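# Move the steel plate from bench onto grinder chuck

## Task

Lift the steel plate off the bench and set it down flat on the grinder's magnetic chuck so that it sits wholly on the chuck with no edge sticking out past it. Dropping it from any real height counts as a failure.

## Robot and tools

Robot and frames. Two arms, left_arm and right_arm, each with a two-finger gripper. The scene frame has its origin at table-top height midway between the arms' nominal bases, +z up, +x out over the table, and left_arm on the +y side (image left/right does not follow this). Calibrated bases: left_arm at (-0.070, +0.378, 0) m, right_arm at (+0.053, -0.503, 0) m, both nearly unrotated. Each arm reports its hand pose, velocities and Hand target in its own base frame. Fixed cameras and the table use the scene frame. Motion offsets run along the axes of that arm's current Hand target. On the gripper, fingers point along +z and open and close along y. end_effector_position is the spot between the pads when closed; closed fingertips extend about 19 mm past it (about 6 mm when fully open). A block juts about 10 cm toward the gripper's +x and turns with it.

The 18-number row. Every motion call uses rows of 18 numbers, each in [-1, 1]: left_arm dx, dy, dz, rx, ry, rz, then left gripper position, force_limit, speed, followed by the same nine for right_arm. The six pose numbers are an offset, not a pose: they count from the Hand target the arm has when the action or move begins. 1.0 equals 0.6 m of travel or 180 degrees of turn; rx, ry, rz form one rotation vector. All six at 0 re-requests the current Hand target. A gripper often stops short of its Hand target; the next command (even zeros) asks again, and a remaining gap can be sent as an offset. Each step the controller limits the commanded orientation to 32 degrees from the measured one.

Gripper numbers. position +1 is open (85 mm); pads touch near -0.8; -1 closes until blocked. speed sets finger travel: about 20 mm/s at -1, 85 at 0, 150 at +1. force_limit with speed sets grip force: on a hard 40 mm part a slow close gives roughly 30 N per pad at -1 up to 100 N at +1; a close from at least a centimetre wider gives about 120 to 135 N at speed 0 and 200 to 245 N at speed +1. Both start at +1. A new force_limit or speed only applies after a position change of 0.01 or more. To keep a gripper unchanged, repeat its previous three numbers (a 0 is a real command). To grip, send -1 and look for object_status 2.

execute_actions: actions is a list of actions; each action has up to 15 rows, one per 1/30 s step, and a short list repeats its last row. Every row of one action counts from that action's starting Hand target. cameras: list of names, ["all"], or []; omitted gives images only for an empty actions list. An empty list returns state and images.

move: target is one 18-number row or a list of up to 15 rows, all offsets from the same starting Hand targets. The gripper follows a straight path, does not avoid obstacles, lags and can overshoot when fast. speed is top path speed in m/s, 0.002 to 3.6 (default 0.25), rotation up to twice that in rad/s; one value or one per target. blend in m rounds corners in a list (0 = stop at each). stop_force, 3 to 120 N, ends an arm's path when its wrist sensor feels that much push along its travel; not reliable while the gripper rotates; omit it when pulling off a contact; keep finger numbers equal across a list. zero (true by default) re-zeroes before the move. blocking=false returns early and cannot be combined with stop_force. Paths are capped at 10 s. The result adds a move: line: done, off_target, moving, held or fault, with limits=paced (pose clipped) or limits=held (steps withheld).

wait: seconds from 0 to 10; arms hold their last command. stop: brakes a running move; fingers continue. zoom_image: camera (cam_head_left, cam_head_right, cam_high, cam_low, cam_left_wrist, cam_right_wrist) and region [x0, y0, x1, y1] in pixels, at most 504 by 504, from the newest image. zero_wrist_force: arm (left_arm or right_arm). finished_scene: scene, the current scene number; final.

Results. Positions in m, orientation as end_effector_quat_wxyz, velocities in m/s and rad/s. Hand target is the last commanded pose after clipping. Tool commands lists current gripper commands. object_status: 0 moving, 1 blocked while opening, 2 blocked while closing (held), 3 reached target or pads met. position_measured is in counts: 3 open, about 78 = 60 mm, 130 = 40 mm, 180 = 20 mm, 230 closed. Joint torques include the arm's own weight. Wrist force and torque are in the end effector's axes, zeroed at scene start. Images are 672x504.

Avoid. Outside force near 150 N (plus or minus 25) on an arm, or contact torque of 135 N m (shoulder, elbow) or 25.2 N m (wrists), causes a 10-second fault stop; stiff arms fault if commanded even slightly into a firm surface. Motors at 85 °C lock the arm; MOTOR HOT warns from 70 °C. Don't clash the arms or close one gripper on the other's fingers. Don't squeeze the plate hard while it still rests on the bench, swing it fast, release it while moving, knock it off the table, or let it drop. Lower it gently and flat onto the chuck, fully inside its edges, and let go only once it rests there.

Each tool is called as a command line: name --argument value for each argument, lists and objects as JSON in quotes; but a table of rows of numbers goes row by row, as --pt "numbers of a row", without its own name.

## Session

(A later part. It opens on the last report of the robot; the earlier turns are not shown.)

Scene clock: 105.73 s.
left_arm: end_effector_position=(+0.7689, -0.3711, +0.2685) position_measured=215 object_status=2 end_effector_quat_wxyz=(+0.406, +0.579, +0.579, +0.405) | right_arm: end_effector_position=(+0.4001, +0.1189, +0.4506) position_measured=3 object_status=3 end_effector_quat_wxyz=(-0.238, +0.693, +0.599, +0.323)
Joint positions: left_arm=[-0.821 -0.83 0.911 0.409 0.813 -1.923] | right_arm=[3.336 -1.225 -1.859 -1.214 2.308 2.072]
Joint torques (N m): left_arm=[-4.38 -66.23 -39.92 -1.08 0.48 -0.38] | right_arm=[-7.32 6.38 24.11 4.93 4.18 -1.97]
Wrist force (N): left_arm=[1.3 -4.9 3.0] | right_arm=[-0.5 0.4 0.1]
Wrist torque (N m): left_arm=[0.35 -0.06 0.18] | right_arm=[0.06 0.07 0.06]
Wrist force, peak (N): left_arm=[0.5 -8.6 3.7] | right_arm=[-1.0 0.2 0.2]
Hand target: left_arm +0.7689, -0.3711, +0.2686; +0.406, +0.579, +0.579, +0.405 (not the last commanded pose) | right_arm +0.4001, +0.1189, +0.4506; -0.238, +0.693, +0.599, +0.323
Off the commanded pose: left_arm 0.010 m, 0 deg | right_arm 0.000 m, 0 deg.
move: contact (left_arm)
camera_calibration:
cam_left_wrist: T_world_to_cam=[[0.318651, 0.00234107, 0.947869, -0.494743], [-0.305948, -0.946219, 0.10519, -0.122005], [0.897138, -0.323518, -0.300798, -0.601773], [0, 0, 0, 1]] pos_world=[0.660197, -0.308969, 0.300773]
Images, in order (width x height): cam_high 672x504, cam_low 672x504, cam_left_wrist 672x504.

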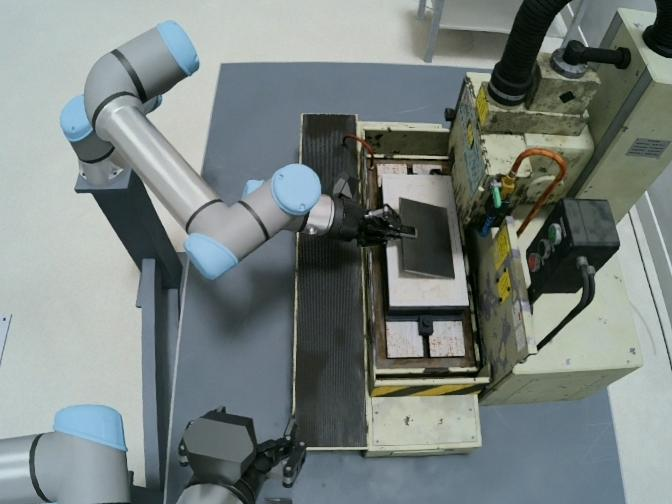

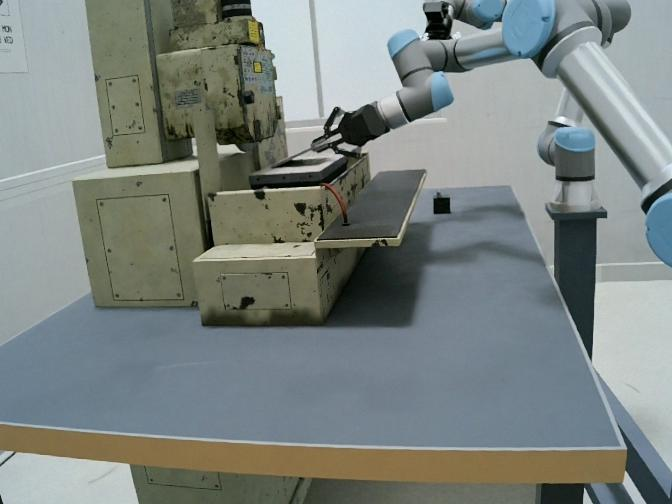

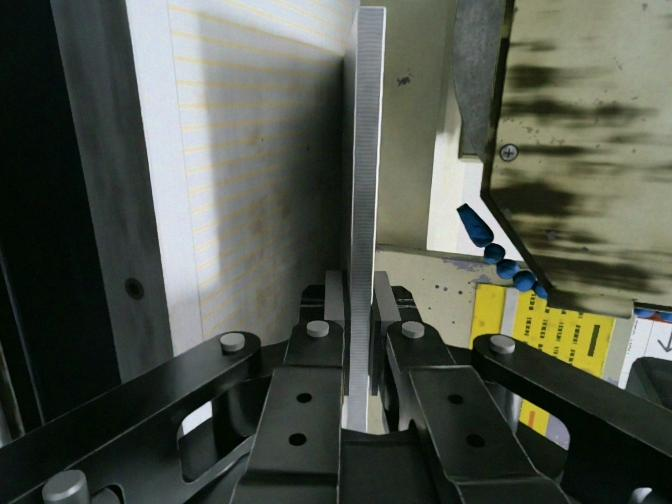

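move --target '[0,0.014,0.0013,0.0278,0,0,-1,-0.5,-1,0,0,0,0,0,0,1,1,1]' --speed 0.03

move --target '[0,0,0,0,0,0,-0.56,-0.5,-1,0,0,0,0,0,0,1,1,1]'

move --target '[0,-0.0405,-0.0133,0.0278,0,0,-0.56,-0.5,-1,0,0,0,0,0,0,1,1,1]' --speed 0.03 --cameras '["cam_low","cam_left_wrist"]'

zoom_image --camera "cam_low" --region '[230, 70, 430, 210]'

Scene clock: 114.17 s.
left_arm: end_effector_position=(+0.7726, -0.3712, +0.2761) position_measured=215 object_status=2 end_effector_quat_wxyz=(+0.380, +0.597, +0.596, +0.380) | right_arm: end_effector_position=(+0.4001, +0.1189, +0.4506) position_measured=3 object_status=3 end_effector_quat_wxyz=(-0.238, +0.693, +0.599, +0.323)
Joint positions: left_arm=[-0.807 -0.771 0.749 0.615 0.858 -1.986] | right_arm=[3.336 -1.225 -1.859 -1.214 2.308 2.072]
Joint torques (N m): left_arm=[-1.85 -71.45 -11.63 -1.63 -3.8 2.1] | right_arm=[-6.87 7.16 22.72 4.98 4.1 -1.95]
Wrist force (N): left_arm=[0.8 -1.8 -2.4] | right_arm=[-0.4 0.3 0.0]
Wrist torque (N m): left_arm=[0.07 0.04 0.33] | right_arm=[0.06 0.06 0.07]
Wrist force, peak (N): left_arm=[1.1 -8.3 3.4] | right_arm=[-1.0 -0.4 0.3]
Hand target: left_arm +0.7725, -0.3711, +0.2762; +0.380, +0.597, +0.596, +0.380 | right_arm +0.4001, +0.1189, +0.4506; -0.238, +0.693, +0.599, +0.323
Off the commanded pose: left_arm 0.000 m, 0 deg | right_arm 0.000 m, 0 deg.
move: done

Scene clock: 114.73 s.
left_arm: end_effector_position=(+0.7725, -0.3711, +0.2762) position_measured=199 object_status=0 end_effector_quat_wxyz=(+0.380, +0.597, +0.596, +0.380) | right_arm: end_effector_position=(+0.4001, +0.1189, +0.4506) position_measured=3 object_status=3 end_effector_quat_wxyz=(-0.238, +0.693, +0.599, +0.323)
Joint positions: left_arm=[-0.807 -0.771 0.749 0.615 0.858 -1.986] | right_arm=[3.336 -1.225 -1.859 -1.214 2.308 2.072]
Joint torques (N m): left_arm=[-8.51 -74.44 -12.81 0.35 -4.37 1.89] | right_arm=[-7.02 7.16 24.01 4.79 4.04 -1.85]
Wrist force (N): left_arm=[0.7 -4.6 3.3] | right_arm=[-0.7 0.0 0.3]
Wrist torque (N m): left_arm=[0.26 0.04 0.28] | right_arm=[0.00 0.10 0.07]
Wrist force, peak (N): left_arm=[0.7 -4.6 3.3] | right_arm=[-1.0 -0.2 0.2]
Hand target: left_arm +0.7725, -0.3711, +0.2762; +0.380, +0.597, +0.596, +0.380 | right_arm +0.4001, +0.1189, +0.4506; -0.238, +0.693, +0.599, +0.323
Off the commanded pose: left_arm 0.000 m, 0 deg | right_arm 0.000 m, 0 deg.
move: done

Scene clock: 116.47 s.
left_arm: end_effector_position=(+0.7549, -0.3712, +0.2575) position_measured=199 object_status=3 end_effector_quat_wxyz=(+0.354, +0.613, +0.612, +0.353) end_effector_velocity=(+0.001, -0.001, -0.001) end_effector_angular_velocity=(+0.000, -0.003, -0.002) | right_arm: end_effector_position=(+0.4001, +0.1189, +0.4506) position_measured=3 object_status=3 end_effector_quat_wxyz=(-0.238, +0.693, +0.599, +0.323)
Joint positions: left_arm=[-0.815 -0.763 0.748 0.715 0.89 -2.059] | right_arm=[3.336 -1.225 -1.859 -1.214 2.308 2.072]
Joint velocities: left_arm=[0 0.001 0.001 -0.006 0 0.004] | right_arm=[within noise]
Joint torques (N m): left_arm=[-3.8 -53.92 -39.06 -1.64 -1.8 2.1] | right_arm=[-7.03 6.56 22.95 5.04 3.96 -1.72]
Wrist force (N): left_arm=[1.5 -4.3 1.1] | right_arm=[-0.8 0.1 0.2]
Wrist torque (N m): left_arm=[0.28 -0.04 0.29] | right_arm=[0.03 0.12 0.06]
Wrist force, peak (N): left_arm=[1.1 -4.6 2.4] | right_arm=[-0.8 0.0 0.5]
Hand target: left_arm +0.7550, -0.3711, +0.2575; +0.354, +0.613, +0.612, +0.353 | right_arm +0.4001, +0.1189, +0.4506; -0.238, +0.693, +0.599, +0.323
Off the commanded pose: left_arm 0.000 m, 0 deg | right_arm 0.000 m, 0 deg.
move: done
camera_calibration:
cam_left_wrist: T_world_to_cam=[[0.478745, 0.00241475, 0.877951, -0.58267], [-0.283113, -0.946152, 0.156983, -0.155778], [0.831054, -0.323714, -0.452282, -0.503798], [0, 0, 0, 1]] pos_world=[0.653531, -0.309069, 0.308152]
Images, in order (width x height): cam_low 672x504, cam_left_wrist 672x504.

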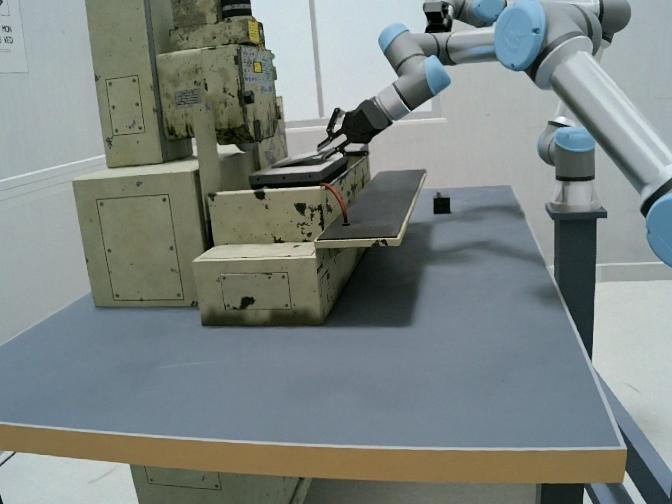

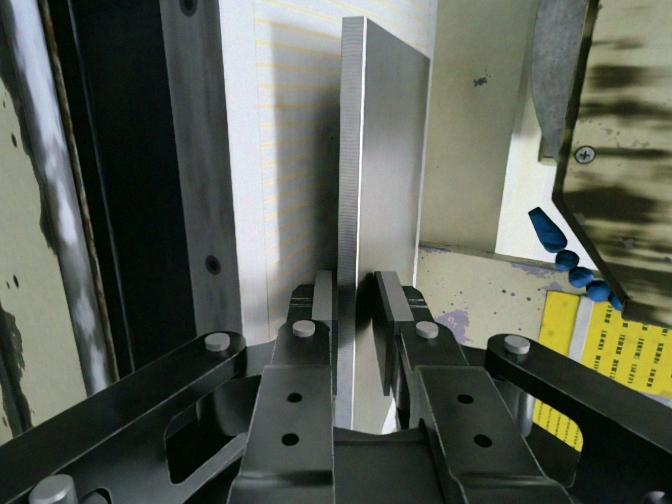

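Scaled by 2.520 from the camera's 672x504 image, which has a finer 960x720 frame.

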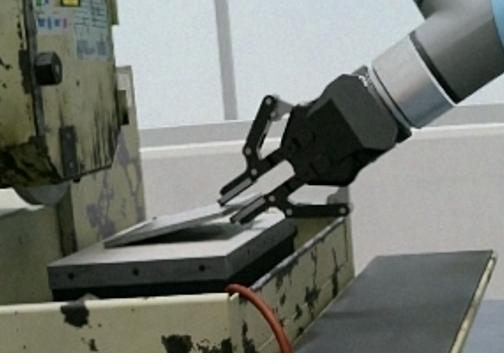

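Same as before: lower to contact, then retreat.

move --target '[0,-0.0216,0.0125,0,0,0,-0.56,-0.5,-1,0,0,0,0,0,0,1,1,1]' --speed 0.01 --stop_force 5

move --target '[0,-0.03,-0.052,0,0,0,-0.56,-0.5,-1,0,0,0,0,0,0,1,1,1]' --speed 0.02 --cameras '["cam_low","cam_left_wrist","cam_high"]'

zoom_image --camera "cam_low" --region '[230, 70, 430, 210]'

Scene clock: 120.93 s.
left_arm: end_effector_position=(+0.7550, -0.3711, +0.2526) position_measured=199 object_status=3 end_effector_quat_wxyz=(+0.354, +0.613, +0.612, +0.353) | right_arm: end_effector_position=(+0.4001, +0.1189, +0.4506) position_measured=3 object_status=3 end_effector_quat_wxyz=(-0.238, +0.693, +0.599, +0.323)
Joint positions: left_arm=[-0.815 -0.763 0.761 0.702 0.889 -2.058] | right_arm=[3.336 -1.225 -1.859 -1.214 2.308 2.072]
Joint torques (N m): left_arm=[8.65 -44.86 -36.69 1.79 -0.83 0.91] | right_arm=[-7.2 6.79 21.7 4.95 3.95 -1.79]
Wrist force (N): left_arm=[0.7 -0.4 -1.5] | right_arm=[-0.5 0.0 0.1]
Wrist torque (N m): left_arm=[-0.05 -0.03 0.26] | right_arm=[0.01 0.08 0.07]
Wrist force, peak (N): left_arm=[0.7 4.8 -11.6] | right_arm=[-1.0 -0.2 0.5]
Hand target: left_arm +0.7550, -0.3711, +0.2526; +0.354, +0.613, +0.612, +0.353 (not the last commanded pose) | right_arm +0.4001, +0.1189, +0.4506; -0.238, +0.693, +0.599, +0.323
Off the commanded pose: left_arm 0.010 m, 0 deg | right_arm 0.000 m, 0 deg.
move: contact (left_arm)

Scene clock: 123.03 s.
left_arm: end_effector_position=(+0.7189, -0.3711, +0.2527) position_measured=199 object_status=3 end_effector_quat_wxyz=(+0.354, +0.612, +0.612, +0.353) end_effector_velocity=(+0.001, -0.001, +0.001) end_effector_angular_velocity=(+0.000, -0.001, +0.000) | right_arm: end_effector_position=(+0.4001, +0.1189, +0.4506) position_measured=3 object_status=3 end_effector_quat_wxyz=(-0.238, +0.693, +0.599, +0.323)
Joint positions: left_arm=[-0.859 -0.852 0.92 0.655 0.856 -2.095] | right_arm=[3.336 -1.225 -1.859 -1.214 2.308 2.072]
Joint velocities: left_arm=[0.001 0.002 -0.006 0.001 0 0.002] | right_arm=[within noise]
Joint torques (N m): left_arm=[10.02 -44.01 -37.49 1.58 -0.77 1.89] | right_arm=[-7.91 6.09 21.76 4.9 4.01 -1.85]
Wrist force (N): left_arm=[0.7 -0.5 0.6] | right_arm=[-0.4 0.2 0.0]
Wrist torque (N m): left_arm=[0.31 0.01 0.25] | right_arm=[0.03 0.06 0.06]
Wrist force, peak (N): left_arm=[1.1 -3.0 1.5] | right_arm=[-1.2 0.3 0.2]
Hand target: left_arm +0.7190, -0.3711, +0.2526; +0.354, +0.613, +0.612, +0.353 | right_arm +0.4001, +0.1189, +0.4506; -0.238, +0.693, +0.599, +0.323
Off the commanded pose: left_arm 0.000 m, 0 deg | right_arm 0.000 m, 0 deg.
move: done
camera_calibration:
cam_left_wrist: T_world_to_cam=[[0.478338, 0.00244097, 0.878172, -0.560982], [-0.283022, -0.946211, 0.156792, -0.165167], [0.831319, -0.323542, -0.451918, -0.476156], [0, 0, 0, 1]] pos_world=[0.61743, -0.308969, 0.303352]
Images, in order (width x height): cam_high 672x504, cam_low 672x504, cam_left_wrist 672x504.

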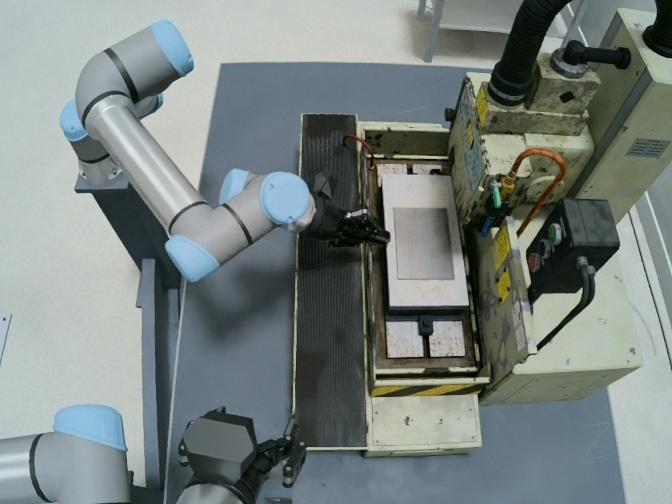

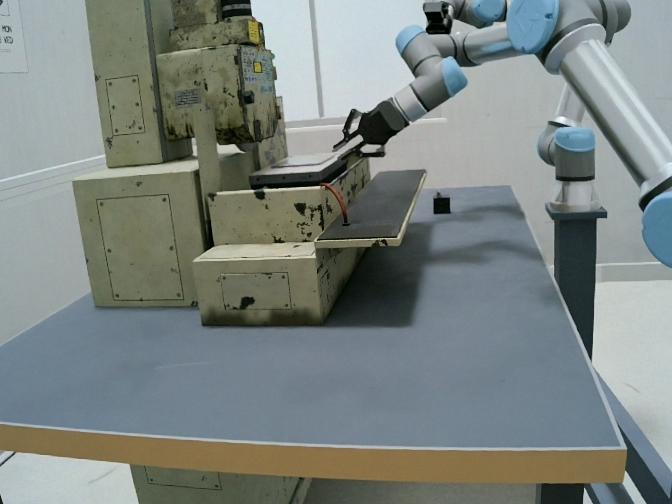

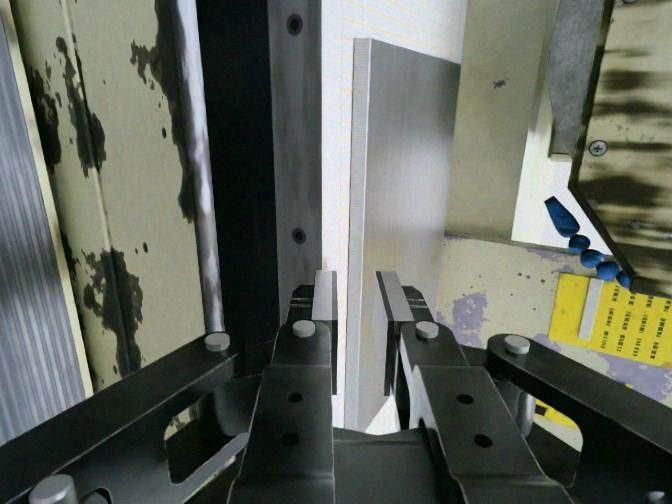

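Scaled by 2.520 from the camera's 672x504 image, which has a finer 960x720 frame.

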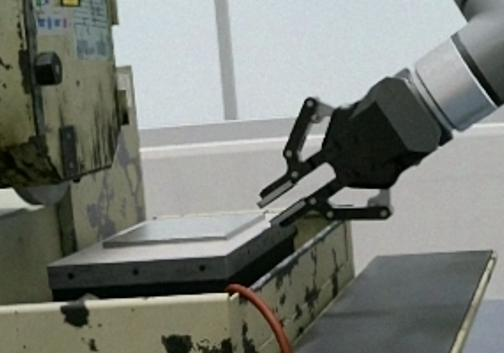

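move --target '[0,0.1,-0.25,0,0,0,-0.56,-0.5,-1,0,0,0,0,0,0,1,1,1]' --speed 0.15

finished_scene --scene 2

Scene clock: 126.10 s.
left_arm: end_effector_position=(+0.6191, -0.3710, +0.3796) position_measured=199 object_status=3 end_effector_quat_wxyz=(+0.354, +0.612, +0.612, +0.353) | right_arm: end_effector_position=(+0.4001, +0.1189, +0.4506) position_measured=3 object_status=3 end_effector_quat_wxyz=(-0.238, +0.693, +0.599, +0.323)
Joint positions: left_arm=[-1 -1.056 0.944 0.93 0.755 -2.232] | right_arm=[3.336 -1.225 -1.859 -1.214 2.308 2.072]
Joint torques (N m): left_arm=[1.98 -39.59 -9.46 2.54 1.5 1.51] | right_arm=[-7.11 6.82 22.19 4.93 3.7 -1.86]
Wrist force (N): left_arm=[1.0 -0.9 0.6] | right_arm=[-0.6 0.1 0.3]
Wrist torque (N m): left_arm=[0.22 -0.04 0.16] | right_arm=[0.01 0.09 0.07]
Wrist force, peak (N): left_arm=[1.1 -1.3 2.5] | right_arm=[-1.1 0.1 0.0]
Hand target: left_arm +0.6191, -0.3710, +0.3795; +0.354, +0.613, +0.612, +0.353 | right_arm +0.4001, +0.1189, +0.4506; -0.238, +0.693, +0.599, +0.323
Off the commanded pose: left_arm 0.000 m, 0 deg | right_arm 0.000 m, 0 deg.
move: done

The scene is finished: the task was done.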